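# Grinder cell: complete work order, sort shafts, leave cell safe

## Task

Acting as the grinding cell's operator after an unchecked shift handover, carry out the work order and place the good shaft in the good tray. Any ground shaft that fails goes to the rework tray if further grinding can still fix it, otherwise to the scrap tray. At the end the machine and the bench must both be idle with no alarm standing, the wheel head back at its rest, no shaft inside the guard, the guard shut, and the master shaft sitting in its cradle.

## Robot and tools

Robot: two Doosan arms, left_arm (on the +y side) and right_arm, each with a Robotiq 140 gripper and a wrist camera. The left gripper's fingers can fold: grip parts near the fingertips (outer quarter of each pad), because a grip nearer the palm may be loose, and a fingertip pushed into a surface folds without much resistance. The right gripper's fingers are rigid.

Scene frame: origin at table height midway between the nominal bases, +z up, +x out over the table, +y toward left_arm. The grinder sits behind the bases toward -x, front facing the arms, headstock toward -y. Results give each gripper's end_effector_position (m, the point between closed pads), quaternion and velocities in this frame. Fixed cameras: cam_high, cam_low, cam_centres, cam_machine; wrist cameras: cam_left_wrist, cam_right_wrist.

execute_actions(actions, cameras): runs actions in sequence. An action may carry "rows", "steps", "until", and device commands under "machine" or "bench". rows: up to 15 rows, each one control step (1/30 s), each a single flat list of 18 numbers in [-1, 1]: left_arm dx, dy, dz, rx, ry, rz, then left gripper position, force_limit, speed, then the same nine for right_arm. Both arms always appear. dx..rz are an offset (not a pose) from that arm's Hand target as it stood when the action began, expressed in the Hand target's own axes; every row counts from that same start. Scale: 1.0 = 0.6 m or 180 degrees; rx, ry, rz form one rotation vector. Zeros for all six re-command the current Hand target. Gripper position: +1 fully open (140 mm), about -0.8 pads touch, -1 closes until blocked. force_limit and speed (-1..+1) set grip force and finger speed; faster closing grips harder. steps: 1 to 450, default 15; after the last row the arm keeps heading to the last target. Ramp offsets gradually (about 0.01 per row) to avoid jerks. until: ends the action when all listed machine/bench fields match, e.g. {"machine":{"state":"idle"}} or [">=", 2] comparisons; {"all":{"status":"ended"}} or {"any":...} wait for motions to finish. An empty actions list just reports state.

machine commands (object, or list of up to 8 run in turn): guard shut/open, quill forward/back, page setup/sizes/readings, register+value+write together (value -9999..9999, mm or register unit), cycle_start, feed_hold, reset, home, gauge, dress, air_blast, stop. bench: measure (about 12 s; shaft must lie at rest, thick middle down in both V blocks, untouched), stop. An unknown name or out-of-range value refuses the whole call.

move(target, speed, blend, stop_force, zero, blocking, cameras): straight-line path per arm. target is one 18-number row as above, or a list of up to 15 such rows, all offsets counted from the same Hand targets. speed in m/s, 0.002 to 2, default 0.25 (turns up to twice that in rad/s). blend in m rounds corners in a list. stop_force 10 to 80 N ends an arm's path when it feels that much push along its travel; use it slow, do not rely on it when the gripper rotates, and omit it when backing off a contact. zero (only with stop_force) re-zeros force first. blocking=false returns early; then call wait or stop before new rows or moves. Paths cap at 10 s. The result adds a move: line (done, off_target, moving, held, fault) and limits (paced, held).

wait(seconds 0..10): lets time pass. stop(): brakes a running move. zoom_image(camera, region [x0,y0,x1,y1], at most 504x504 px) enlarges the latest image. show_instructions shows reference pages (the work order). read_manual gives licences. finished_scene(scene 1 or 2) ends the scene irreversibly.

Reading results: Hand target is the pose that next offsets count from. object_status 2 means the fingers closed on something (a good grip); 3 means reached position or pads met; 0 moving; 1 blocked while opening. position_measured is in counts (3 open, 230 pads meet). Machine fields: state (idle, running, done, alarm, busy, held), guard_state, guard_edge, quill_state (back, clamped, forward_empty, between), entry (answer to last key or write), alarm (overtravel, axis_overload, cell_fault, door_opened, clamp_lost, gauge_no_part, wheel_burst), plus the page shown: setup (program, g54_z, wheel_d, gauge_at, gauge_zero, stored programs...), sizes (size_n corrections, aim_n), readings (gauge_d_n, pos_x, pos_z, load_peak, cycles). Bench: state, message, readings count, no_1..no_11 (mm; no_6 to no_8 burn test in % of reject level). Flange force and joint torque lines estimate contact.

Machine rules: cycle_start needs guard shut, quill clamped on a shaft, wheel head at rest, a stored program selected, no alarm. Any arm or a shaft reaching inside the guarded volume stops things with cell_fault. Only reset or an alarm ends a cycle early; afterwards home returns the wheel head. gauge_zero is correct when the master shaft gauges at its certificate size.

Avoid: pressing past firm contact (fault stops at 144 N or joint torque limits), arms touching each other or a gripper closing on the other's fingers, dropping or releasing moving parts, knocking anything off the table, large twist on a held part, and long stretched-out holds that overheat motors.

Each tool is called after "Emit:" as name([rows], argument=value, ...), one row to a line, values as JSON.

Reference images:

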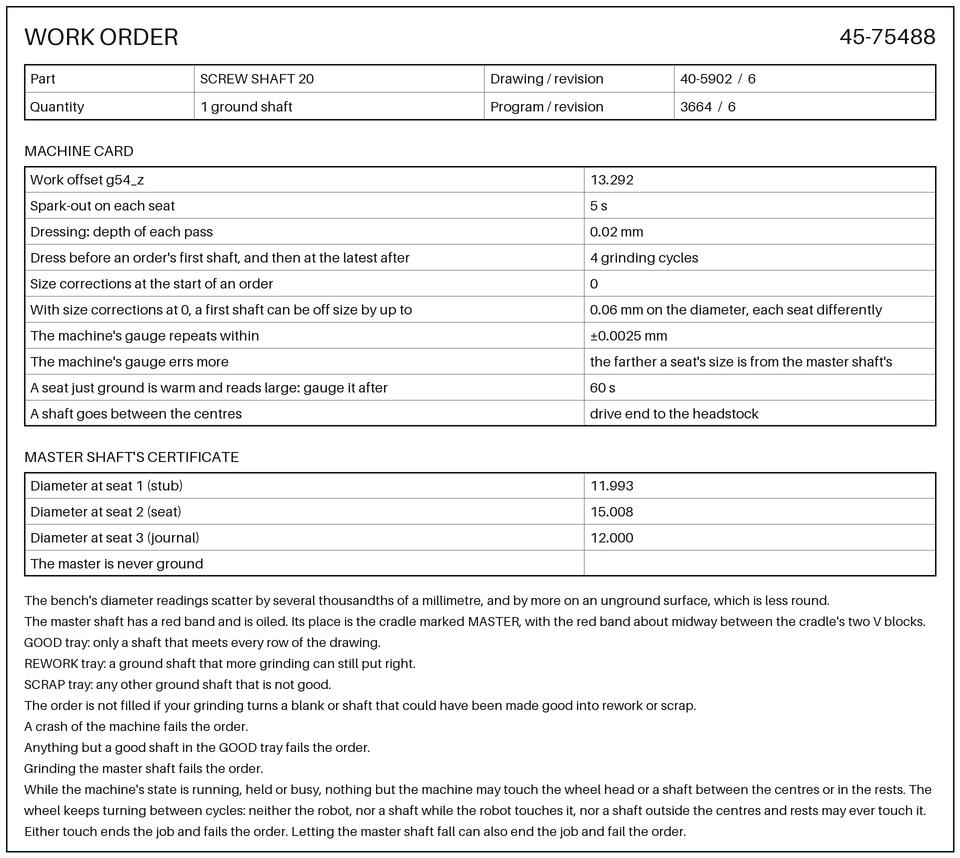

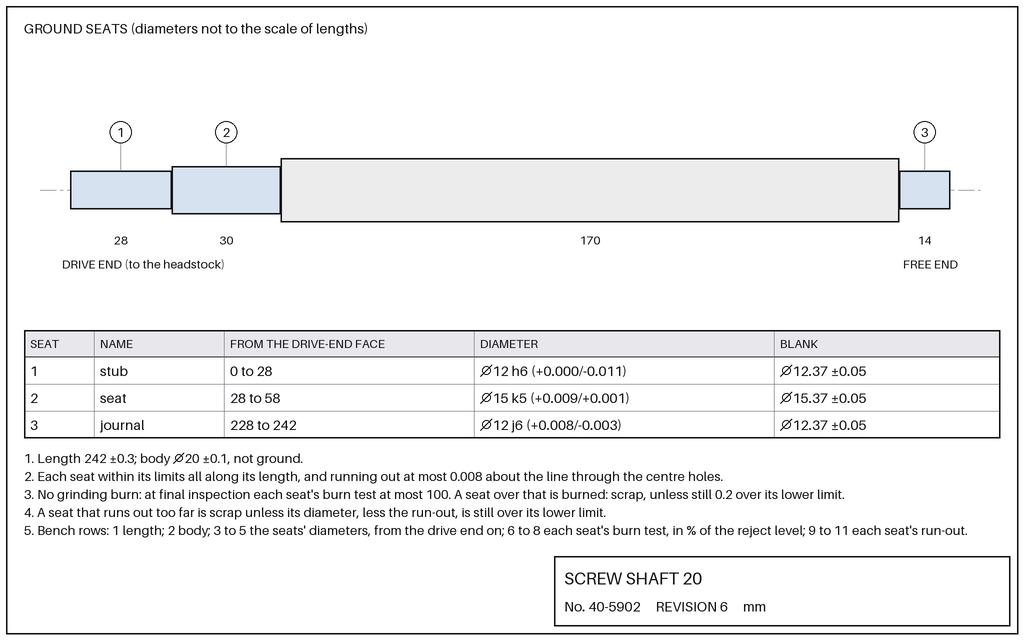

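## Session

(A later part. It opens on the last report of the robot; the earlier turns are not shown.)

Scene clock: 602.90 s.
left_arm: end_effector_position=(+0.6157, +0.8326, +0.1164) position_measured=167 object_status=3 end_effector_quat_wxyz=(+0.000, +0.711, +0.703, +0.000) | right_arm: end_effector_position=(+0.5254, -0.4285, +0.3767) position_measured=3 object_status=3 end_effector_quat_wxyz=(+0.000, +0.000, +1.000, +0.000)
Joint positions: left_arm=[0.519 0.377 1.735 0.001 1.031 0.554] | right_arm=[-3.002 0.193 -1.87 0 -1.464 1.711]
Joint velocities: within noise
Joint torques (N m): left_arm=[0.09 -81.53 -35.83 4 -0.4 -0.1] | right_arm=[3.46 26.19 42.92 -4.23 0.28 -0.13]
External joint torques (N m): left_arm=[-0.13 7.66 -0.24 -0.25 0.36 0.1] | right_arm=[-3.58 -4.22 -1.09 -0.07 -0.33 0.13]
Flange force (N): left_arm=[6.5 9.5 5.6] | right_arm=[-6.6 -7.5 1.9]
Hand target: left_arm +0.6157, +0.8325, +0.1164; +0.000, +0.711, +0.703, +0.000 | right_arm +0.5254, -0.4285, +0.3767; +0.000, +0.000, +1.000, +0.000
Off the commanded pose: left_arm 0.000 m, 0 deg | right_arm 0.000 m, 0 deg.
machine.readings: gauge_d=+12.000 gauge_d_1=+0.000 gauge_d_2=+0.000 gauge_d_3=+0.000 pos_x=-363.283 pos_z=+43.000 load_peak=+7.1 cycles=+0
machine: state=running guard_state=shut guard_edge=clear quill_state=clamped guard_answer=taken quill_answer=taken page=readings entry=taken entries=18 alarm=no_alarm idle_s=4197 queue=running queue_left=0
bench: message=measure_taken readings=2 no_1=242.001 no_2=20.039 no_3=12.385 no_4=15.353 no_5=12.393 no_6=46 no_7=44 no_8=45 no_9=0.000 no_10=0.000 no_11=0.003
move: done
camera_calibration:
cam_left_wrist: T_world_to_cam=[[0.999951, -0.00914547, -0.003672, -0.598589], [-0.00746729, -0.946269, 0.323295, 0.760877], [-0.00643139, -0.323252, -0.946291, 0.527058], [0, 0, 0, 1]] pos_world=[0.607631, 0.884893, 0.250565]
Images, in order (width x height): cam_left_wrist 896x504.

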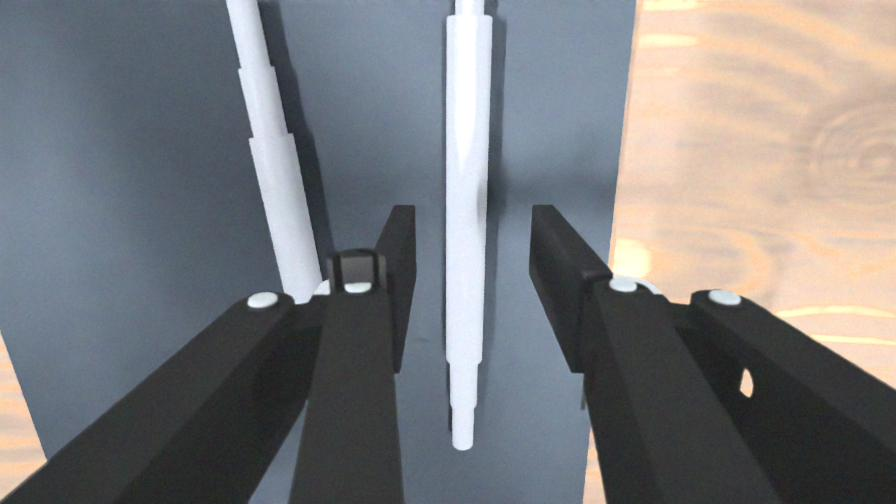

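Emit:
move(target=[-0.002,-0.0005,0.1095,0,0,0,-0.3,0.3,-1,0,0,0,0,0,0,1,1,1], speed=0.08, cameras=[])

Emit:
execute_actions([
  {"rows":[[0,0,0,0,0,0,-1,0.3,-1,0,0,0,0,0,0,1,1,1]],"steps":70},
], cameras=["cam_left_wrist"])

Emit:
move([
  [0,0,-0.35,0,0,0,-1,0.3,-1,0,0,0,0,0,0,1,1,1],
  [-0.8,-0.13,-0.5,0,0,0.497,-1,0.3,-1,0,0,0,0,0,0,1,1,1],
], speed=[0.15,0.35], blend=[0.03,0], cameras=[])

Scene clock: 617.17 s.
left_arm: end_effector_position=(+0.6154, +0.8314, +0.0507) position_measured=167 object_status=3 end_effector_quat_wxyz=(+0.000, +0.711, +0.703, +0.000) | right_arm: end_effector_position=(+0.5254, -0.4285, +0.3767) position_measured=3 object_status=3 end_effector_quat_wxyz=(+0.000, +0.000, +1.000, +0.000)
Joint positions: left_arm=[0.518 0.436 1.786 0.001 0.92 0.552] | right_arm=[-3.002 0.193 -1.87 0 -1.464 1.711]
Joint velocities: within noise
Joint torques (N m): left_arm=[0.01 -84.06 -33.15 3.66 -0.38 0.05] | right_arm=[3.75 26.19 42.76 -4.19 0.25 -0.17]
External joint torques (N m): left_arm=[0.06 6.33 -0.47 -0.18 0.34 -0.05] | right_arm=[-3.62 -4.38 -0.97 -0.09 -0.31 0.17]
Flange force (N): left_arm=[5.4 7.9 5.5] | right_arm=[-7.1 -7.5 1.8]
Hand target: left_arm +0.6154, +0.8314, +0.0507; +0.000, +0.711, +0.703, +0.000 | right_arm +0.5254, -0.4285, +0.3767; +0.000, +0.000, +1.000, +0.000
Off the commanded pose: left_arm 0.000 m, 0 deg | right_arm 0.000 m, 0 deg.
machine.readings: gauge_d=+12.000 gauge_d_1=+0.000 gauge_d_2=+0.000 gauge_d_3=+0.000 pos_x=-363.311 pos_z=+43.000 load_peak=+7.1 cycles=+0
machine: state=running guard_state=shut guard_edge=clear quill_state=clamped guard_answer=taken quill_answer=taken page=readings entry=taken entries=18 alarm=no_alarm idle_s=4211 queue=running queue_left=0
bench: message=measure_taken readings=2 no_1=242.001 no_2=20.039 no_3=12.385 no_4=15.353 no_5=12.393 no_6=46 no_7=44 no_8=45 no_9=0.000 no_10=0.000 no_11=0.003
move: done
No camera images: "cameras" was empty.

Scene clock: 619.70 s.
left_arm: end_effector_position=(+0.6154, +0.8314, +0.0507) position_measured=203 object_status=2 end_effector_quat_wxyz=(+0.000, +0.711, +0.703, +0.000) | right_arm: end_effector_position=(+0.5254, -0.4285, +0.3767) position_measured=3 object_status=3 end_effector_quat_wxyz=(+0.000, +0.000, +1.000, +0.000)
Joint positions: left_arm=[0.518 0.436 1.786 0.001 0.92 0.552] | right_arm=[-3.002 0.193 -1.87 0 -1.464 1.711]
Joint velocities: within noise
Joint torques (N m): left_arm=[-0.13 -77.99 -31.09 3.46 -1.32 -0.27] | right_arm=[4.31 25.99 42.81 -4.21 0.28 -0.18]
External joint torques (N m): left_arm=[0.11 1.02 -2.33 0 1.29 0.27] | right_arm=[-4.28 -4.17 -1.09 -0.07 -0.34 0.18]
Flange force (N): left_arm=[4.5 5.7 -2.7] | right_arm=[-6.8 -9.0 1.9]
Hand target: left_arm +0.6154, +0.8314, +0.0507; +0.000, +0.711, +0.703, +0.000 | right_arm +0.5254, -0.4285, +0.3767; +0.000, +0.000, +1.000, +0.000
Off the commanded pose: left_arm 0.000 m, 0 deg | right_arm 0.000 m, 0 deg.
machine.readings: gauge_d=+12.000 gauge_d_1=+0.000 gauge_d_2=+0.000 gauge_d_3=+0.000 pos_x=-363.312 pos_z=+43.000 load_peak=+7.1 cycles=+0
machine: state=running guard_state=shut guard_edge=clear quill_state=clamped guard_answer=taken quill_answer=taken page=readings entry=taken entries=18 alarm=no_alarm idle_s=4214 queue=running queue_left=0
bench: message=measure_taken readings=2 no_1=242.001 no_2=20.039 no_3=12.385 no_4=15.353 no_5=12.393 no_6=46 no_7=44 no_8=45 no_9=0.000 no_10=0.000 no_11=0.003
camera_calibration:
cam_left_wrist: T_world_to_cam=[[0.999951, -0.0091455, -0.0036714, -0.598441], [-0.0074667, -0.946228, 0.323415, 0.78092], [-0.00643177, -0.323372, -0.94625, 0.464596], [0, 0, 0, 1]] pos_world=[0.607231, 0.883693, 0.184865]
Images, in order (width x height): cam_left_wrist 896x504.

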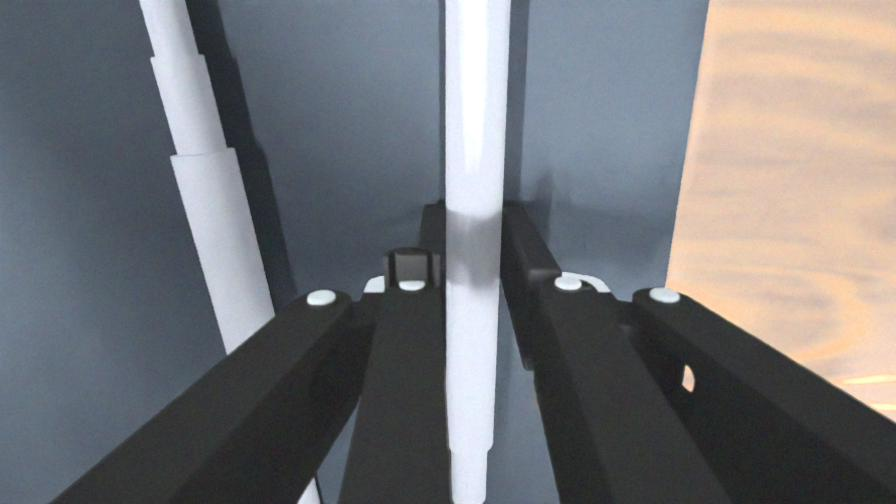

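Scene clock: 623.73 s.
left_arm: end_effector_position=(+0.5324, +0.3520, +0.3505) position_measured=203 object_status=2 end_effector_quat_wxyz=(+0.000, +1.000, -0.001, +0.000) | right_arm: end_effector_position=(+0.5254, -0.4285, +0.3767) position_measured=3 object_status=3 end_effector_quat_wxyz=(+0.000, +0.000, +1.000, +0.000)
Joint positions: left_arm=[-0.259 -0.066 1.808 0 1.4 1.337] | right_arm=[-3.002 0.193 -1.87 0 -1.464 1.711]
Joint velocities: within noise
Joint torques (N m): left_arm=[0.46 -42.97 -44.12 4.47 -0.34 0.02] | right_arm=[4.01 26.26 42.91 -4.24 0.3 -0.16]
External joint torques (N m): left_arm=[-0.46 8.49 2.65 -0.21 0.28 -0.02] | right_arm=[-4.02 -4.33 -1.05 -0.05 -0.35 0.16]
Flange force (N): left_arm=[9.5 2.6 6.0] | right_arm=[-7.0 -8.4 1.9]
Hand target: left_arm +0.5324, +0.3521, +0.3505; +0.000, +1.000, -0.001, +0.000 | right_arm +0.5254, -0.4285, +0.3767; +0.000, +0.000, +1.000, +0.000
Off the commanded pose: left_arm 0.000 m, 0 deg | right_arm 0.000 m, 0 deg.
machine.readings: gauge_d=+12.000 gauge_d_1=+0.000 gauge_d_2=+0.000 gauge_d_3=+0.000 pos_x=-160.409 pos_z=+43.000 load_peak=+7.1 cycles=+0
machine: state=running guard_state=shut guard_edge=clear quill_state=clamped guard_answer=taken quill_answer=taken page=readings entry=taken entries=18 alarm=no_alarm idle_s=4217 queue=running queue_left=0
bench: message=measure_taken readings=2 no_1=242.001 no_2=20.039 no_3=12.385 no_4=15.353 no_5=12.393 no_6=46 no_7=44 no_8=45 no_9=0.000 no_10=0.000 no_11=0.003
move: done
No camera images: "cameras" was empty.

Emit:
move([
  [0.0493,0.5917,0.3,0,0,0.012,-1,0.3,-1,0,0,0,0,0,0,1,1,1],
  [0.0493,0.5917,0.4108,0,0,0.012,-1,0.3,-1,0,0,0,0,0,0,1,1,1],
], speed=[0.3,0.1], cameras=["cam_left_wrist"])

Emit:
move(target=[0,0,0.05,0,0,0,-1,0.3,-1,0,0,0,0,0,0,1,1,1], speed=0.008, stop_force=10, cameras=[])

Emit:
execute_actions([
  {"rows":[[0,0,0,0,0,0,-0.4,0.3,-1,0,0,0,0,0,0,1,1,1]],"steps":45},
], cameras=[])

Emit:
move(target=[0,0,-0.15,0,0,0,-0.4,0.3,-1,0,0,0,0,0,0,1,1,1], speed=0.12, cameras=["cam_left_wrist"])

Emit:
execute_actions([
  {"bench":{"measure":true},"steps":450,"until":{"bench":{"readings":[">",2]}}},
], cameras=["cam_centres"])

Scene clock: 632.33 s.
left_arm: end_effector_position=(+0.5614, -0.0029, +0.1038) position_measured=203 object_status=2 end_effector_quat_wxyz=(+0.000, +1.000, -0.019, +0.000) | right_arm: end_effector_position=(+0.5254, -0.4285, +0.3767) position_measured=3 object_status=3 end_effector_quat_wxyz=(+0.000, +0.000, +1.000, +0.000)
Joint positions: left_arm=[-0.764 0.364 1.78 0 0.999 0.87] | right_arm=[-3.002 0.193 -1.87 0 -1.464 1.711]
Joint velocities: within noise
Joint torques (N m): left_arm=[-0.75 -82.3 -37.04 3.78 -0.39 -0.05] | right_arm=[3.92 25.96 42.82 -4.24 0.28 -0.21]
External joint torques (N m): left_arm=[0.83 9.51 1.5 -0.1 0.34 0.05] | right_arm=[-3.92 -4.17 -1.2 -0.04 -0.33 0.21]
Flange force (N): left_arm=[9.1 5.3 9.1] | right_arm=[-6.5 -8.1 2.1]
Hand target: left_arm +0.5614, -0.0028, +0.1038; +0.000, +1.000, -0.019, +0.000 | right_arm +0.5254, -0.4285, +0.3767; +0.000, +0.000, +1.000, +0.000
Off the commanded pose: left_arm 0.000 m, 0 deg | right_arm 0.000 m, 0 deg.
machine.readings: gauge_d=+12.000 gauge_d_1=+0.000 gauge_d_2=+0.000 gauge_d_3=+0.000 pos_x=-365.916 pos_z=+235.000 load_peak=+7.1 cycles=+0
machine: state=running guard_state=shut guard_edge=clear quill_state=clamped guard_answer=taken quill_answer=taken page=readings entry=taken entries=18 alarm=no_alarm idle_s=4226 queue=running queue_left=0
bench: message=measure_taken readings=2 no_1=242.001 no_2=20.039 no_3=12.385 no_4=15.353 no_5=12.393 no_6=46 no_7=44 no_8=45 no_9=0.000 no_10=0.000 no_11=0.003
move: done
camera_calibration:
cam_left_wrist: T_world_to_cam=[[-0.0374861, -0.999291, -0.00354325, 0.0276462], [-0.945265, 0.0343089, 0.324495, 0.503165], [-0.324143, 0.0155134, -0.945881, 0.423988], [0, 0, 0, 1]] pos_world=[0.614093, 0.00378614, 0.237866]
Images, in order (width x height): cam_left_wrist 896x504.

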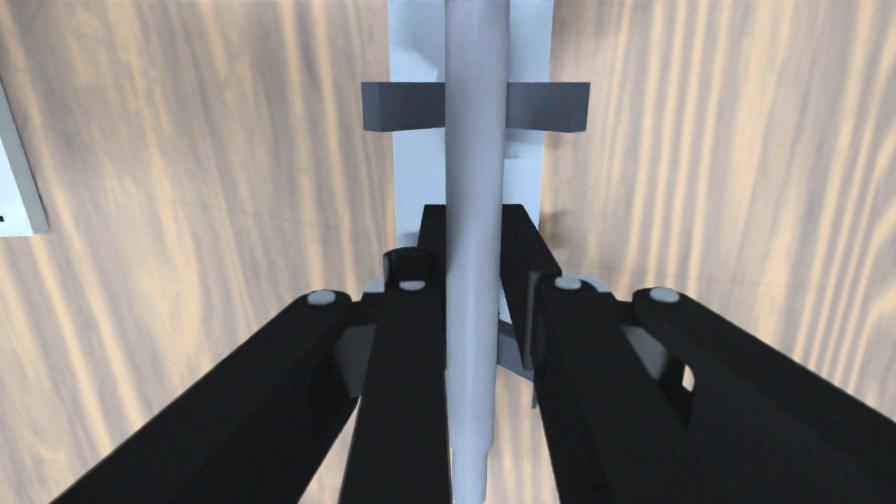

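Scene clock: 635.20 s.
left_arm: end_effector_position=(+0.5615, -0.0029, +0.0856) position_measured=203 object_status=2 end_effector_quat_wxyz=(+0.000, +1.000, -0.019, +0.000) | right_arm: end_effector_position=(+0.5254, -0.4285, +0.3767) position_measured=3 object_status=3 end_effector_quat_wxyz=(+0.000, +0.000, +1.000, +0.000)
Joint positions: left_arm=[-0.764 0.381 1.794 0 0.967 0.87] | right_arm=[-3.002 0.193 -1.87 0 -1.464 1.711]
Joint velocities: within noise
Joint torques (N m): left_arm=[0.73 -61.49 -26.14 3.63 -2.73 -0.31] | right_arm=[3.87 25.98 42.68 -4.14 0.28 -0.18]
External joint torques (N m): left_arm=[-0.67 -11.86 -8.58 -0.05 2.69 0.31] | right_arm=[-3.88 -4.11 -0.93 -0.15 -0.33 0.18]
Flange force (N): left_arm=[2.2 2.3 -22.3] | right_arm=[-6.8 -8.0 1.7]
Hand target: left_arm +0.5614, -0.0029, +0.0856; +0.000, +1.000, -0.019, +0.000 (not the last commanded pose) | right_arm +0.5254, -0.4285, +0.3767; +0.000, +0.000, +1.000, +0.000
Off the commanded pose: left_arm 0.012 m, 0 deg | right_arm 0.000 m, 0 deg.
machine.readings: gauge_d=+12.000 gauge_d_1=+0.000 gauge_d_2=+0.000 gauge_d_3=+0.000 pos_x=-365.945 pos_z=+235.000 load_peak=+7.1 cycles=+0
machine: state=running guard_state=shut guard_edge=clear quill_state=clamped guard_answer=taken quill_answer=taken page=readings entry=taken entries=18 alarm=no_alarm idle_s=4229 queue=running queue_left=0
bench: message=measure_taken readings=2 no_1=242.001 no_2=20.039 no_3=12.385 no_4=15.353 no_5=12.393 no_6=46 no_7=44 no_8=45 no_9=0.000 no_10=0.000 no_11=0.003
move: contact (left_arm)
No camera images: "cameras" was empty.

Scene clock: 636.90 s.
left_arm: end_effector_position=(+0.5615, -0.0029, +0.0855) position_measured=179 object_status=3 end_effector_quat_wxyz=(+0.000, +1.000, -0.019, +0.000) | right_arm: end_effector_position=(+0.5254, -0.4285, +0.3767) position_measured=3 object_status=3 end_effector_quat_wxyz=(+0.000, +0.000, +1.000, +0.000)
Joint positions: left_arm=[-0.764 0.381 1.794 0 0.967 0.87] | right_arm=[-3.002 0.193 -1.87 0 -1.464 1.711]
Joint velocities: within noise
Joint torques (N m): left_arm=[-0.26 -80.01 -34.55 3.71 -0.42 0.02] | right_arm=[3.68 26.09 42.6 -4.23 0.27 -0.16]
External joint torques (N m): left_arm=[0.27 6.73 -0.15 -0.12 0.38 -0.02] | right_arm=[-3.84 -4.21 -0.95 -0.06 -0.33 0.16]
Flange force (N): left_arm=[8.0 5.6 5.6] | right_arm=[-6.9 -8.0 1.7]
Hand target: left_arm +0.5614, -0.0029, +0.0856; +0.000, +1.000, -0.019, +0.000 | right_arm +0.5254, -0.4285, +0.3767; +0.000, +0.000, +1.000, +0.000
Off the commanded pose: left_arm 0.000 m, 0 deg | right_arm 0.000 m, 0 deg.
machine.readings: gauge_d=+12.000 gauge_d_1=+0.000 gauge_d_2=+0.000 gauge_d_3=+0.000 pos_x=-365.962 pos_z=+235.000 load_peak=+7.1 cycles=+0
machine: state=running guard_state=shut guard_edge=clear quill_state=clamped guard_answer=taken quill_answer=taken page=readings entry=taken entries=18 alarm=no_alarm idle_s=4231 queue=running queue_left=0
bench: message=measure_taken readings=2 no_1=242.001 no_2=20.039 no_3=12.385 no_4=15.353 no_5=12.393 no_6=46 no_7=44 no_8=45 no_9=0.000 no_10=0.000 no_11=0.003
No camera images: "cameras" was empty.

Scene clock: 637.97 s.
left_arm: end_effector_position=(+0.5615, -0.0029, +0.1755) position_measured=179 object_status=3 end_effector_quat_wxyz=(+0.000, +1.000, -0.019, +0.000) | right_arm: end_effector_position=(+0.5254, -0.4285, +0.3767) position_measured=3 object_status=3 end_effector_quat_wxyz=(+0.000, +0.000, +1.000, +0.000)
Joint positions: left_arm=[-0.764 0.307 1.714 0 1.122 0.87] | right_arm=[-3.002 0.193 -1.87 0 -1.464 1.711]
Joint velocities: within noise
Joint torques (N m): left_arm=[-0.56 -76.47 -37.66 4.14 -0.35 0.02] | right_arm=[3.97 25.89 42.77 -4.21 0.32 -0.16]
External joint torques (N m): left_arm=[0.66 7.48 -0.19 -0.23 0.3 -0.02] | right_arm=[-3.91 -4.11 -1.07 -0.07 -0.37 0.16]
Flange force (N): left_arm=[9.8 6.3 4.6] | right_arm=[-6.6 -8.2 1.8]
Hand target: left_arm +0.5615, -0.0029, +0.1756; +0.000, +1.000, -0.019, +0.000 | right_arm +0.5254, -0.4285, +0.3767; +0.000, +0.000, +1.000, +0.000
Off the commanded pose: left_arm 0.000 m, 0 deg | right_arm 0.000 m, 0 deg.
machine.readings: gauge_d=+12.000 gauge_d_1=+0.000 gauge_d_2=+0.000 gauge_d_3=+0.000 pos_x=-365.972 pos_z=+235.000 load_peak=+7.1 cycles=+0
machine: state=running guard_state=shut guard_edge=clear quill_state=clamped guard_answer=taken quill_answer=taken page=readings entry=taken entries=18 alarm=no_alarm idle_s=4232 queue=running queue_left=0
bench: message=measure_taken readings=2 no_1=242.001 no_2=20.039 no_3=12.385 no_4=15.353 no_5=12.393 no_6=46 no_7=44 no_8=45 no_9=0.000 no_10=0.000 no_11=0.003
move: done
camera_calibration:
cam_left_wrist: T_world_to_cam=[[-0.0374533, -0.999292, -0.00344887, 0.0277551], [-0.945266, 0.0343085, 0.324492, 0.479965], [-0.324144, 0.0154134, -0.945882, 0.491937], [0, 0, 0, 1]] pos_world=[0.614193, 0.00368619, 0.309666]
Images, in order (width x height): cam_left_wrist 896x504.

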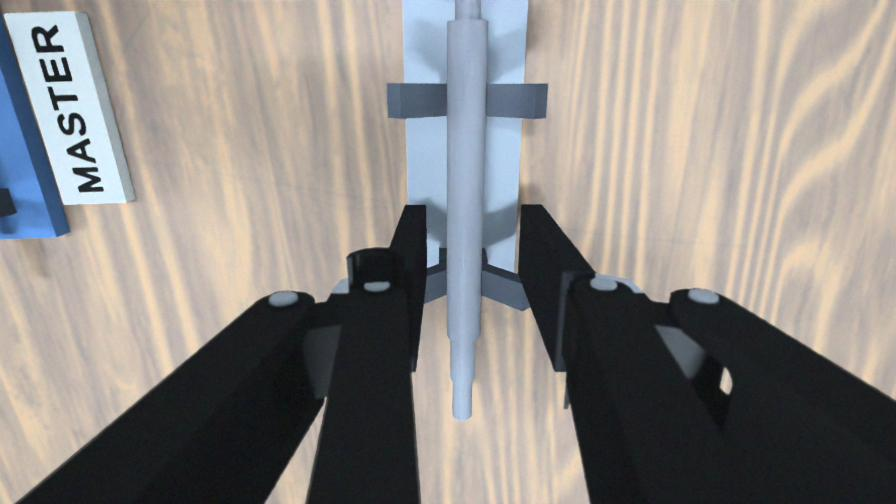

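Scene clock: 650.17 s.
left_arm: end_effector_position=(+0.5615, -0.0029, +0.1756) position_measured=179 object_status=3 end_effector_quat_wxyz=(+0.000, +1.000, -0.019, +0.000) | right_arm: end_effector_position=(+0.5254, -0.4285, +0.3767) position_measured=3 object_status=3 end_effector_quat_wxyz=(+0.000, +0.000, +1.000, +0.000)
Joint positions: left_arm=[-0.764 0.307 1.714 0 1.122 0.87] | right_arm=[-3.002 0.193 -1.87 0 -1.464 1.711]
Joint velocities: within noise
Joint torques (N m): left_arm=[-0.64 -76.03 -37.8 4.08 -0.35 0.01] | right_arm=[3.5 25.74 42.86 -4.17 0.25 -0.18]
External joint torques (N m): left_arm=[0.66 7.07 -0.12 -0.16 0.31 -0.01] | right_arm=[-3.59 -3.88 -1.17 -0.11 -0.31 0.18]
Flange force (N): left_arm=[9.2 5.8 4.3] | right_arm=[-5.9 -7.4 2.1]
Hand target: left_arm +0.5615, -0.0029, +0.1756; +0.000, +1.000, -0.019, +0.000 | right_arm +0.5254, -0.4285, +0.3767; +0.000, +0.000, +1.000, +0.000
Tool commands: left_gripper/position=-0.4 left_gripper/force_limit=+0.3 left_gripper/speed=-1.0 right_gripper/position=+1.0 right_gripper/force_limit=+1.0 right_gripper/speed=+1.0
Off the commanded pose: left_arm 0.000 m, 0 deg | right_arm 0.000 m, 0 deg.
machine.readings: gauge_d=+12.000 gauge_d_1=+0.000 gauge_d_2=+0.000 gauge_d_3=+0.000 pos_x=-366.094 pos_z=+235.000 load_peak=+7.1 cycles=+0
machine: state=running guard_state=shut guard_edge=clear quill_state=clamped guard_answer=taken quill_answer=taken page=readings entry=taken entries=18 alarm=no_alarm idle_s=4244 queue=running queue_left=0
bench: message=measure_taken readings=3 no_1=242.006 no_2=19.970 no_3=12.401 no_4=15.357 no_5=12.357 no_6=44 no_7=45 no_8=46 no_9=0.003 no_10=0.003 no_11=0.004
Images, in order (width x height): cam_centres 896x504.

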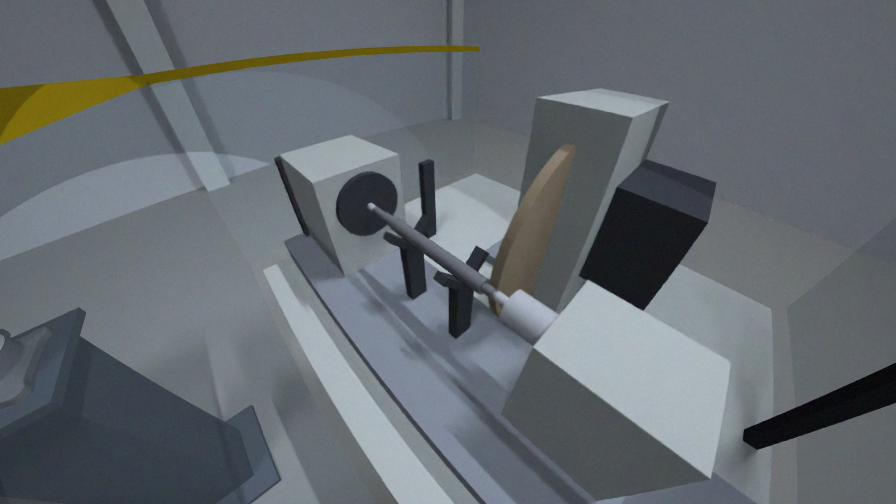

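Emit:
move(target=[0,0,0.15,0,0,0,-0.4,0.3,-1,0,0,0,0,0,0,1,1,1], speed=0.1, cameras=[])

Emit:
execute_actions([
  {"rows":[[0,0,0,0,0,0,-1,0.3,-1,0,0,0,0,0,0,1,1,1]],"steps":50},
], cameras=[])

Emit:
move([
  [0,0,-0.4,0,0,0,-1,0.3,-1,0,0,0,0,0,0,1,1,1],
  [0,-0.65,-0.45,0,0,-0.25,-1,0.3,-1,0,0,0,0,0,0,1,1,1],
], speed=[0.15,0.35], blend=[0.03,0], cameras=[])

Scene clock: 657.63 s.
left_arm: end_effector_position=(+0.5615, -0.0029, +0.0856) position_measured=179 object_status=3 end_effector_quat_wxyz=(+0.000, +1.000, -0.019, +0.000) | right_arm: end_effector_position=(+0.5254, -0.4285, +0.3767) position_measured=3 object_status=3 end_effector_quat_wxyz=(+0.000, +0.000, +1.000, +0.000)
Joint positions: left_arm=[-0.764 0.381 1.794 0 0.967 0.87] | right_arm=[-3.002 0.193 -1.87 0 -1.464 1.711]
Joint velocities: within noise
Joint torques (N m): left_arm=[-0.36 -78.43 -34.03 3.78 -0.3 0.01] | right_arm=[3.81 25.55 42.77 -4.14 0.25 -0.15]
External joint torques (N m): left_arm=[0.37 4.79 -0.77 -0.19 0.26 -0.01] | right_arm=[-3.72 -3.6 -0.77 -0.17 -0.29 0.15]
Flange force (N): left_arm=[6.9 4.6 3.5] | right_arm=[-6.1 -7.8 1.4]
Hand target: left_arm +0.5614, -0.0029, +0.0856; +0.000, +1.000, -0.019, +0.000 | right_arm +0.5254, -0.4285, +0.3767; +0.000, +0.000, +1.000, +0.000
Off the commanded pose: left_arm 0.000 m, 0 deg | right_arm 0.000 m, 0 deg.
machine.readings: gauge_d=+12.000 gauge_d_1=+0.000 gauge_d_2=+0.000 gauge_d_3=+0.000 pos_x=-366.169 pos_z=+235.000 load_peak=+7.1 cycles=+0
machine: state=running guard_state=shut guard_edge=clear quill_state=clamped guard_answer=taken quill_answer=taken page=readings entry=taken entries=18 alarm=no_alarm idle_s=4251 queue=running queue_left=0
bench: message=measure_taken readings=3 no_1=242.006 no_2=19.970 no_3=12.401 no_4=15.357 no_5=12.357 no_6=44 no_7=45 no_8=46 no_9=0.003 no_10=0.003 no_11=0.004
move: done
No camera images: "cameras" was empty.

Scene clock: 659.50 s.
left_arm: end_effector_position=(+0.5615, -0.0029, +0.0855) position_measured=203 object_status=2 end_effector_quat_wxyz=(+0.000, +1.000, -0.019, +0.000) | right_arm: end_effector_position=(+0.5254, -0.4285, +0.3767) position_measured=3 object_status=3 end_effector_quat_wxyz=(+0.000, +0.000, +1.000, +0.000)
Joint positions: left_arm=[-0.764 0.381 1.794 0 0.967 0.87] | right_arm=[-3.002 0.193 -1.87 0 -1.464 1.711]
Joint velocities: within noise
Joint torques (N m): left_arm=[0.09 -69.7 -30.78 3.83 -2.55 -0.4] | right_arm=[3.85 26.03 42.9 -4.18 0.26 -0.17]
External joint torques (N m): left_arm=[-0.1 -3.81 -4 -0.24 2.51 0.4] | right_arm=[-3.96 -4.07 -1.08 -0.11 -0.31 0.17]
Flange force (N): left_arm=[4.0 2.5 -10.9] | right_arm=[-6.5 -8.2 1.9]
Hand target: left_arm +0.5614, -0.0029, +0.0856; +0.000, +1.000, -0.019, +0.000 | right_arm +0.5254, -0.4285, +0.3767; +0.000, +0.000, +1.000, +0.000
Off the commanded pose: left_arm 0.000 m, 0 deg | right_arm 0.000 m, 0 deg.
machine.readings: gauge_d=+12.000 gauge_d_1=+0.000 gauge_d_2=+0.000 gauge_d_3=+0.000 pos_x=-366.188 pos_z=+235.000 load_peak=+7.1 cycles=+0
machine: state=running guard_state=shut guard_edge=clear quill_state=clamped guard_answer=taken quill_answer=taken page=readings entry=taken entries=18 alarm=no_alarm idle_s=4253 queue=running queue_left=0
bench: message=measure_taken readings=3 no_1=242.006 no_2=19.970 no_3=12.401 no_4=15.357 no_5=12.357 no_6=44 no_7=45 no_8=46 no_9=0.003 no_10=0.003 no_11=0.004
No camera images: "cameras" was empty.

Scene clock: 662.63 s.
left_arm: end_effector_position=(+0.5767, +0.3867, +0.3558) position_measured=203 object_status=2 end_effector_quat_wxyz=(+0.000, +0.931, +0.365, +0.000) | right_arm: end_effector_position=(+0.5254, -0.4285, +0.3767) position_measured=3 object_status=3 end_effector_quat_wxyz=(+0.000, +0.000, +1.000, +0.000)
Joint positions: left_arm=[-0.179 -0.003 1.738 0 1.407 0.67] | right_arm=[-3.002 0.193 -1.87 0 -1.464 1.711]
Joint velocities: within noise
Joint torques (N m): left_arm=[-1.14 -48.64 -43.56 4.46 -0.44 -0.15] | right_arm=[3.8 25.83 42.76 -4.21 0.32 -0.19]
External joint torques (N m): left_arm=[1.16 7.19 1.92 -0.14 0.4 0.15] | right_arm=[-3.73 -4.07 -1.1 -0.06 -0.37 0.19]
Flange force (N): left_arm=[7.6 4.9 4.2] | right_arm=[-6.4 -7.7 1.9]
Hand target: left_arm +0.5768, +0.3867, +0.3557; +0.000, +0.931, +0.365, +0.000 | right_arm +0.5254, -0.4285, +0.3767; +0.000, +0.000, +1.000, +0.000
Off the commanded pose: left_arm 0.000 m, 0 deg | right_arm 0.000 m, 0 deg.
machine.readings: gauge_d=+12.000 gauge_d_1=+0.000 gauge_d_2=+0.000 gauge_d_3=+0.000 pos_x=-366.219 pos_z=+235.000 load_peak=+7.1 cycles=+0
machine: state=running guard_state=shut guard_edge=clear quill_state=clamped guard_answer=taken quill_answer=taken page=readings entry=taken entries=18 alarm=no_alarm idle_s=4256 queue=running queue_left=0
bench: message=measure_taken readings=3 no_1=242.006 no_2=19.970 no_3=12.401 no_4=15.357 no_5=12.357 no_6=44 no_7=45 no_8=46 no_9=0.003 no_10=0.003 no_11=0.004
move: done
No camera images: "cameras" was empty.

Emit:
move([
  [0.5507,-0.5001,0.2,0,0,-0.2586,-1,0.3,-1,0,0,0,0,0,0,1,1,1],
  [0.5507,-0.5001,0.488,0,0,-0.2586,-1,0.3,-1,0,0,0,0,0,0,1,1,1],
], speed=[0.35,0.12], blend=[0.02,0], cameras=[])

Emit:
move(target=[0,0,0.03,0,0,0,-1,0.3,-1,0,0,0,0,0,0,1,1,1], speed=0.008, stop_force=10, cameras=[])

Emit:
execute_actions([
  {"rows":[[0,0,0,0,0,0,-0.4,0.3,-1,0,0,0,0,0,0,1,1,1]],"steps":45},
], cameras=[])

Emit:
move(target=[0,0,-0.45,0,0,0,-0.3,0.3,-1,0,0,0,0,0,0,1,1,1], speed=0.15, cameras=["cam_left_wrist"])

Scene clock: 671.47 s.
left_arm: end_effector_position=(+0.6154, +0.8315, +0.0632) position_measured=203 object_status=2 end_effector_quat_wxyz=(+0.000, +0.711, +0.703, +0.000) | right_arm: end_effector_position=(+0.5254, -0.4285, +0.3767) position_measured=3 object_status=3 end_effector_quat_wxyz=(+0.000, +0.000, +1.000, +0.000)
Joint positions: left_arm=[0.518 0.424 1.777 0.001 0.941 0.554] | right_arm=[-3.002 0.193 -1.87 0 -1.464 1.711]
Joint velocities: within noise
Joint torques (N m): left_arm=[-0.01 -87.47 -36.49 3.64 -0.24 -0.08] | right_arm=[4.03 26.28 42.63 -4.17 0.29 -0.18]
External joint torques (N m): left_arm=[0.03 10.45 2.33 -0.1 0.21 0.08] | right_arm=[-4 -4.37 -0.78 -0.12 -0.34 0.18]
Flange force (N): left_arm=[5.4 7.5 11.4] | right_arm=[-7.4 -8.3 1.5]
Hand target: left_arm +0.6154, +0.8315, +0.0631; +0.000, +0.711, +0.703, +0.000 | right_arm +0.5254, -0.4285, +0.3767; +0.000, +0.000, +1.000, +0.000
Off the commanded pose: left_arm 0.000 m, 0 deg | right_arm 0.000 m, 0 deg.
machine.readings: gauge_d=+12.000 gauge_d_1=+0.000 gauge_d_2=+0.000 gauge_d_3=+0.000 pos_x=-366.265 pos_z=+235.000 load_peak=+7.1 cycles=+0
machine: state=running guard_state=shut guard_edge=clear quill_state=clamped guard_answer=taken quill_answer=taken page=readings entry=taken entries=18 alarm=no_alarm idle_s=4265 queue=running queue_left=0
bench: message=measure_taken readings=3 no_1=242.006 no_2=19.970 no_3=12.401 no_4=15.357 no_5=12.357 no_6=44 no_7=45 no_8=46 no_9=0.003 no_10=0.003 no_11=0.004
move: done
No camera images: "cameras" was empty.

Scene clock: 673.63 s.
left_arm: end_effector_position=(+0.6154, +0.8315, +0.0504) position_measured=203 object_status=2 end_effector_quat_wxyz=(+0.000, +0.711, +0.703, +0.000) | right_arm: end_effector_position=(+0.5254, -0.4285, +0.3767) position_measured=3 object_status=3 end_effector_quat_wxyz=(+0.000, +0.000, +1.000, +0.000)
Joint positions: left_arm=[0.518 0.436 1.786 0.001 0.919 0.554] | right_arm=[-3.002 0.193 -1.87 0 -1.464 1.711]
Joint velocities: within noise
Joint torques (N m): left_arm=[-1.17 -72.79 -29.12 3.44 -2.16 -0.04] | right_arm=[3.85 26.04 42.69 -4.17 0.28 -0.17]
External joint torques (N m): left_arm=[1.26 -4.74 -4.44 0.04 2.12 0.04] | right_arm=[-3.84 -4.15 -0.85 -0.13 -0.33 0.17]
Flange force (N): left_arm=[4.2 2.9 -11.2] | right_arm=[-6.9 -8.0 1.5]
Hand target: left_arm +0.6154, +0.8315, +0.0504; +0.000, +0.711, +0.703, +0.000 (not the last commanded pose) | right_arm +0.5254, -0.4285, +0.3767; +0.000, +0.000, +1.000, +0.000
Off the commanded pose: left_arm 0.005 m, 0 deg | right_arm 0.000 m, 0 deg.
machine.readings: gauge_d=+12.000 gauge_d_1=+0.000 gauge_d_2=+0.000 gauge_d_3=+0.000 pos_x=-366.269 pos_z=+235.000 load_peak=+7.1 cycles=+0
machine: state=running guard_state=shut guard_edge=clear quill_state=clamped guard_answer=taken quill_answer=taken page=readings entry=taken entries=18 alarm=no_alarm idle_s=4267 queue=running queue_left=0
bench: message=measure_taken readings=3 no_1=242.006 no_2=19.970 no_3=12.401 no_4=15.357 no_5=12.357 no_6=44 no_7=45 no_8=46 no_9=0.003 no_10=0.003 no_11=0.004
move: contact (left_arm)
No camera images: "cameras" was empty.

Scene clock: 675.33 s.
left_arm: end_effector_position=(+0.6154, +0.8315, +0.0504) position_measured=179 object_status=3 end_effector_quat_wxyz=(+0.000, +0.711, +0.703, +0.000) | right_arm: end_effector_position=(+0.5254, -0.4285, +0.3767) position_measured=3 object_status=3 end_effector_quat_wxyz=(+0.000, +0.000, +1.000, +0.000)
Joint positions: left_arm=[0.518 0.436 1.786 0.001 0.919 0.554] | right_arm=[-3.002 0.193 -1.87 0 -1.464 1.711]
Joint velocities: within noise
Joint torques (N m): left_arm=[-0.07 -83.94 -32.86 3.65 -0.36 -0.05] | right_arm=[3.73 25.88 42.72 -4.16 0.26 -0.13]
External joint torques (N m): left_arm=[0.11 6.16 -0.76 -0.17 0.33 0.05] | right_arm=[-3.91 -3.89 -0.89 -0.14 -0.31 0.13]
Flange force (N): left_arm=[5.8 8.1 5.1] | right_arm=[-6.5 -8.2 1.6]
Hand target: left_arm +0.6154, +0.8315, +0.0504; +0.000, +0.711, +0.703, +0.000 | right_arm +0.5254, -0.4285, +0.3767; +0.000, +0.000, +1.000, +0.000
Off the commanded pose: left_arm 0.000 m, 0 deg | right_arm 0.000 m, 0 deg.
machine.readings: gauge_d=+12.000 gauge_d_1=+0.000 gauge_d_2=+0.000 gauge_d_3=+0.000 pos_x=-366.273 pos_z=+235.000 load_peak=+7.1 cycles=+0
machine: state=running guard_state=shut guard_edge=clear quill_state=clamped guard_answer=taken quill_answer=taken page=readings entry=taken entries=18 alarm=no_alarm idle_s=4269 queue=running queue_left=0
bench: message=measure_taken readings=3 no_1=242.006 no_2=19.970 no_3=12.401 no_4=15.357 no_5=12.357 no_6=44 no_7=45 no_8=46 no_9=0.003 no_10=0.003 no_11=0.004
No camera images: "cameras" was empty.

Scene clock: 677.50 s.
left_arm: end_effector_position=(+0.6156, +0.8313, +0.3204) position_measured=167 object_status=3 end_effector_quat_wxyz=(+0.000, +0.711, +0.703, +0.000) | right_arm: end_effector_position=(+0.5254, -0.4285, +0.3767) position_measured=3 object_status=3 end_effector_quat_wxyz=(+0.000, +0.000, +1.000, +0.000)
Joint positions: left_arm=[0.518 0.257 1.505 0.001 1.379 0.554] | right_arm=[-3.002 0.193 -1.87 0 -1.464 1.711]
Joint velocities: within noise
Joint torques (N m): left_arm=[0 -73.51 -41.26 4.48 -0.41 -0.08] | right_arm=[3.65 25.89 42.66 -4.2 0.29 -0.2]
External joint torques (N m): left_arm=[0.12 5.36 -0.22 -0.18 0.38 0.08] | right_arm=[-3.65 -4.07 -0.95 -0.08 -0.34 0.2]
Flange force (N): left_arm=[5.4 7.4 0.7] | right_arm=[-6.6 -7.5 1.7]
Hand target: left_arm +0.6156, +0.8314, +0.3204; +0.000, +0.711, +0.703, +0.000 | right_arm +0.5254, -0.4285, +0.3767; +0.000, +0.000, +1.000, +0.000
Off the commanded pose: left_arm 0.000 m, 0 deg | right_arm 0.000 m, 0 deg.
machine.readings: gauge_d=+12.000 gauge_d_1=+0.000 gauge_d_2=+0.000 gauge_d_3=+0.000 pos_x=-366.277 pos_z=+235.000 load_peak=+7.1 cycles=+0
machine: state=running guard_state=shut guard_edge=clear quill_state=clamped guard_answer=taken quill_answer=taken page=readings entry=taken entries=18 alarm=no_alarm idle_s=4271 queue=running queue_left=0
bench: message=measure_taken readings=3 no_1=242.006 no_2=19.970 no_3=12.401 no_4=15.357 no_5=12.357 no_6=44 no_7=45 no_8=46 no_9=0.003 no_10=0.003 no_11=0.004
move: done
camera_calibration:
cam_left_wrist: T_world_to_cam=[[0.99994, -0.0104406, -0.00343406, -0.596606], [-0.00876893, -0.946214, 0.323421, 0.694473], [-0.00662607, -0.323372, -0.946249, 0.719917], [0, 0, 0, 1]] pos_world=[0.60743, 0.883693, 0.454565]
Images, in order (width x height): cam_left_wrist 896x504.

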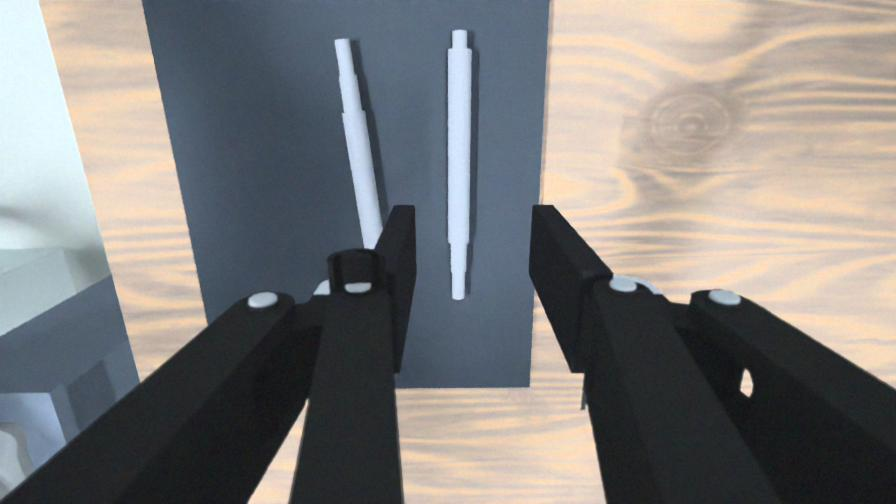

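Emit:
move(target=[-0.805,-0.268,-0.3,0,0,0.4964,-0.4,0.3,-1,0,0,0,0,0,0,1,1,1], speed=0.35, cameras=[])

Emit:
move(target=[-0.57,0.62,-0.083,0,0,0.5,-0.4,0.3,-1,0,0,0,0,0,0,1,1,1], speed=0.35, cameras=[])

Emit:
execute_actions([
  {"steps":450,"until":{"machine":{"state":["!=","running"]}}},
], cameras=[])

Scene clock: 684.80 s.
left_arm: end_effector_position=(+0.4491, +0.3503, +0.5003) position_measured=179 object_status=3 end_effector_quat_wxyz=(+0.000, +1.000, +0.000, +0.000) | right_arm: end_effector_position=(+0.5254, -0.4285, +0.3767) position_measured=3 object_status=3 end_effector_quat_wxyz=(+0.000, +0.000, +1.000, +0.000)
Joint positions: left_arm=[-0.309 -0.206 1.659 0 1.689 1.288] | right_arm=[-3.002 0.193 -1.87 0 -1.464 1.711]
Joint velocities: within noise
Joint torques (N m): left_arm=[0.95 -25.51 -41.72 4.52 -0.38 0.05] | right_arm=[3.63 26.29 42.87 -4.22 0.25 -0.08]
External joint torques (N m): left_arm=[-0.88 4.74 -0.18 -0.21 0.33 -0.05] | right_arm=[-3.64 -4.36 -1.03 -0.07 -0.3 0.08]
Flange force (N): left_arm=[7.0 3.6 -1.8] | right_arm=[-7.0 -7.7 1.9]
Hand target: left_arm +0.4491, +0.3502, +0.5002; +0.000, +1.000, +0.000, +0.000 | right_arm +0.5254, -0.4285, +0.3767; +0.000, +0.000, +1.000, +0.000
Off the commanded pose: left_arm 0.000 m, 0 deg | right_arm 0.000 m, 0 deg.
machine.readings: gauge_d=+12.000 gauge_d_1=+0.000 gauge_d_2=+0.000 gauge_d_3=+0.000 pos_x=-366.292 pos_z=+235.000 load_peak=+7.1 cycles=+0
machine: state=running guard_state=shut guard_edge=clear quill_state=clamped guard_answer=taken quill_answer=taken page=readings entry=taken entries=18 alarm=no_alarm idle_s=4278 queue=running queue_left=0
bench: message=measure_taken readings=3 no_1=242.006 no_2=19.970 no_3=12.401 no_4=15.357 no_5=12.357 no_6=44 no_7=45 no_8=46 no_9=0.003 no_10=0.003 no_11=0.004
move: done
No camera images: "cameras" was empty.

Scene clock: 687.47 s.
left_arm: end_effector_position=(+0.1070, -0.0216, +0.5500) position_measured=179 object_status=3 end_effector_quat_wxyz=(+0.000, +0.707, -0.707, +0.000) | right_arm: end_effector_position=(+0.5254, -0.4285, +0.3767) position_measured=3 object_status=3 end_effector_quat_wxyz=(+0.000, +0.000, +1.000, +0.000)
Joint positions: left_arm=[-1.5 -0.136 1.512 0 1.766 1.667] | right_arm=[-3.002 0.193 -1.87 0 -1.464 1.711]
Joint velocities: within noise
Joint torques (N m): left_arm=[-0.48 -32.94 -41.07 4.4 -0.41 0.01] | right_arm=[4.07 25.81 42.62 -4.19 0.33 -0.19]
External joint torques (N m): left_arm=[0.5 5.76 -0.29 -0.16 0.36 -0.01] | right_arm=[-4.03 -3.95 -0.83 -0.09 -0.38 0.19]
Flange force (N): left_arm=[9.2 -2.7 -3.1] | right_arm=[-6.6 -8.4 1.4]
Hand target: left_arm +0.1069, -0.0216, +0.5500; +0.000, +0.707, -0.707, +0.000 | right_arm +0.5254, -0.4285, +0.3767; +0.000, +0.000, +1.000, +0.000
Off the commanded pose: left_arm 0.000 m, 0 deg | right_arm 0.000 m, 0 deg.
machine.readings: gauge_d=+12.000 gauge_d_1=+0.000 gauge_d_2=+0.000 gauge_d_3=+0.000 pos_x=-366.297 pos_z=+235.000 load_peak=+7.1 cycles=+0
machine: state=running guard_state=shut guard_edge=clear quill_state=clamped guard_answer=taken quill_answer=taken page=readings entry=taken entries=18 alarm=no_alarm idle_s=4281 queue=running queue_left=0
bench: message=measure_taken readings=3 no_1=242.006 no_2=19.970 no_3=12.401 no_4=15.357 no_5=12.357 no_6=44 no_7=45 no_8=46 no_9=0.003 no_10=0.003 no_11=0.004
move: done
No camera images: "cameras" was empty.

Scene clock: 702.67 s.
left_arm: end_effector_position=(+0.1069, -0.0216, +0.5500) position_measured=179 object_status=3 end_effector_quat_wxyz=(+0.000, +0.707, -0.707, +0.000) | right_arm: end_effector_position=(+0.5254, -0.4285, +0.3767) position_measured=3 object_status=3 end_effector_quat_wxyz=(+0.000, +0.000, +1.000, +0.000)
Joint positions: left_arm=[-1.5 -0.136 1.512 0 1.766 1.667] | right_arm=[-3.002 0.193 -1.87 0 -1.464 1.711]
Joint velocities: within noise
Joint torques (N m): left_arm=[-0.37 -32.08 -41.23 4.49 -0.44 0.05] | right_arm=[3.53 25.95 42.88 -4.16 0.23 -0.14]
External joint torques (N m): left_arm=[0.3 5.06 -0.1 -0.26 0.38 -0.05] | right_arm=[-3.45 -4.15 -1.17 -0.12 -0.29 0.13]
Flange force (N): left_arm=[7.9 -1.9 -2.5] | right_arm=[-6.4 -7.2 2.2]
Hand target: left_arm +0.1069, -0.0216, +0.5500; +0.000, +0.707, -0.707, +0.000 | right_arm +0.5254, -0.4285, +0.3767; +0.000, +0.000, +1.000, +0.000
Tool commands: left_gripper/position=-0.4 left_gripper/force_limit=+0.3 left_gripper/speed=-1.0 right_gripper/position=+1.0 right_gripper/force_limit=+1.0 right_gripper/speed=+1.0
Off the commanded pose: left_arm 0.000 m, 0 deg | right_arm 0.000 m, 0 deg.
machine.readings: gauge_d=+12.000 gauge_d_1=+0.000 gauge_d_2=+0.000 gauge_d_3=+0.000 pos_x=-135.277 pos_z=+235.000 load_peak=+7.1 cycles=+0
machine: state=running guard_state=shut guard_edge=clear quill_state=clamped guard_answer=taken quill_answer=taken page=readings entry=taken entries=18 alarm=no_alarm idle_s=4296 queue=running queue_left=0
bench: message=measure_taken readings=3 no_1=242.006 no_2=19.970 no_3=12.401 no_4=15.357 no_5=12.357 no_6=44 no_7=45 no_8=46 no_9=0.003 no_10=0.003 no_11=0.004
No camera images: "cameras" was empty.


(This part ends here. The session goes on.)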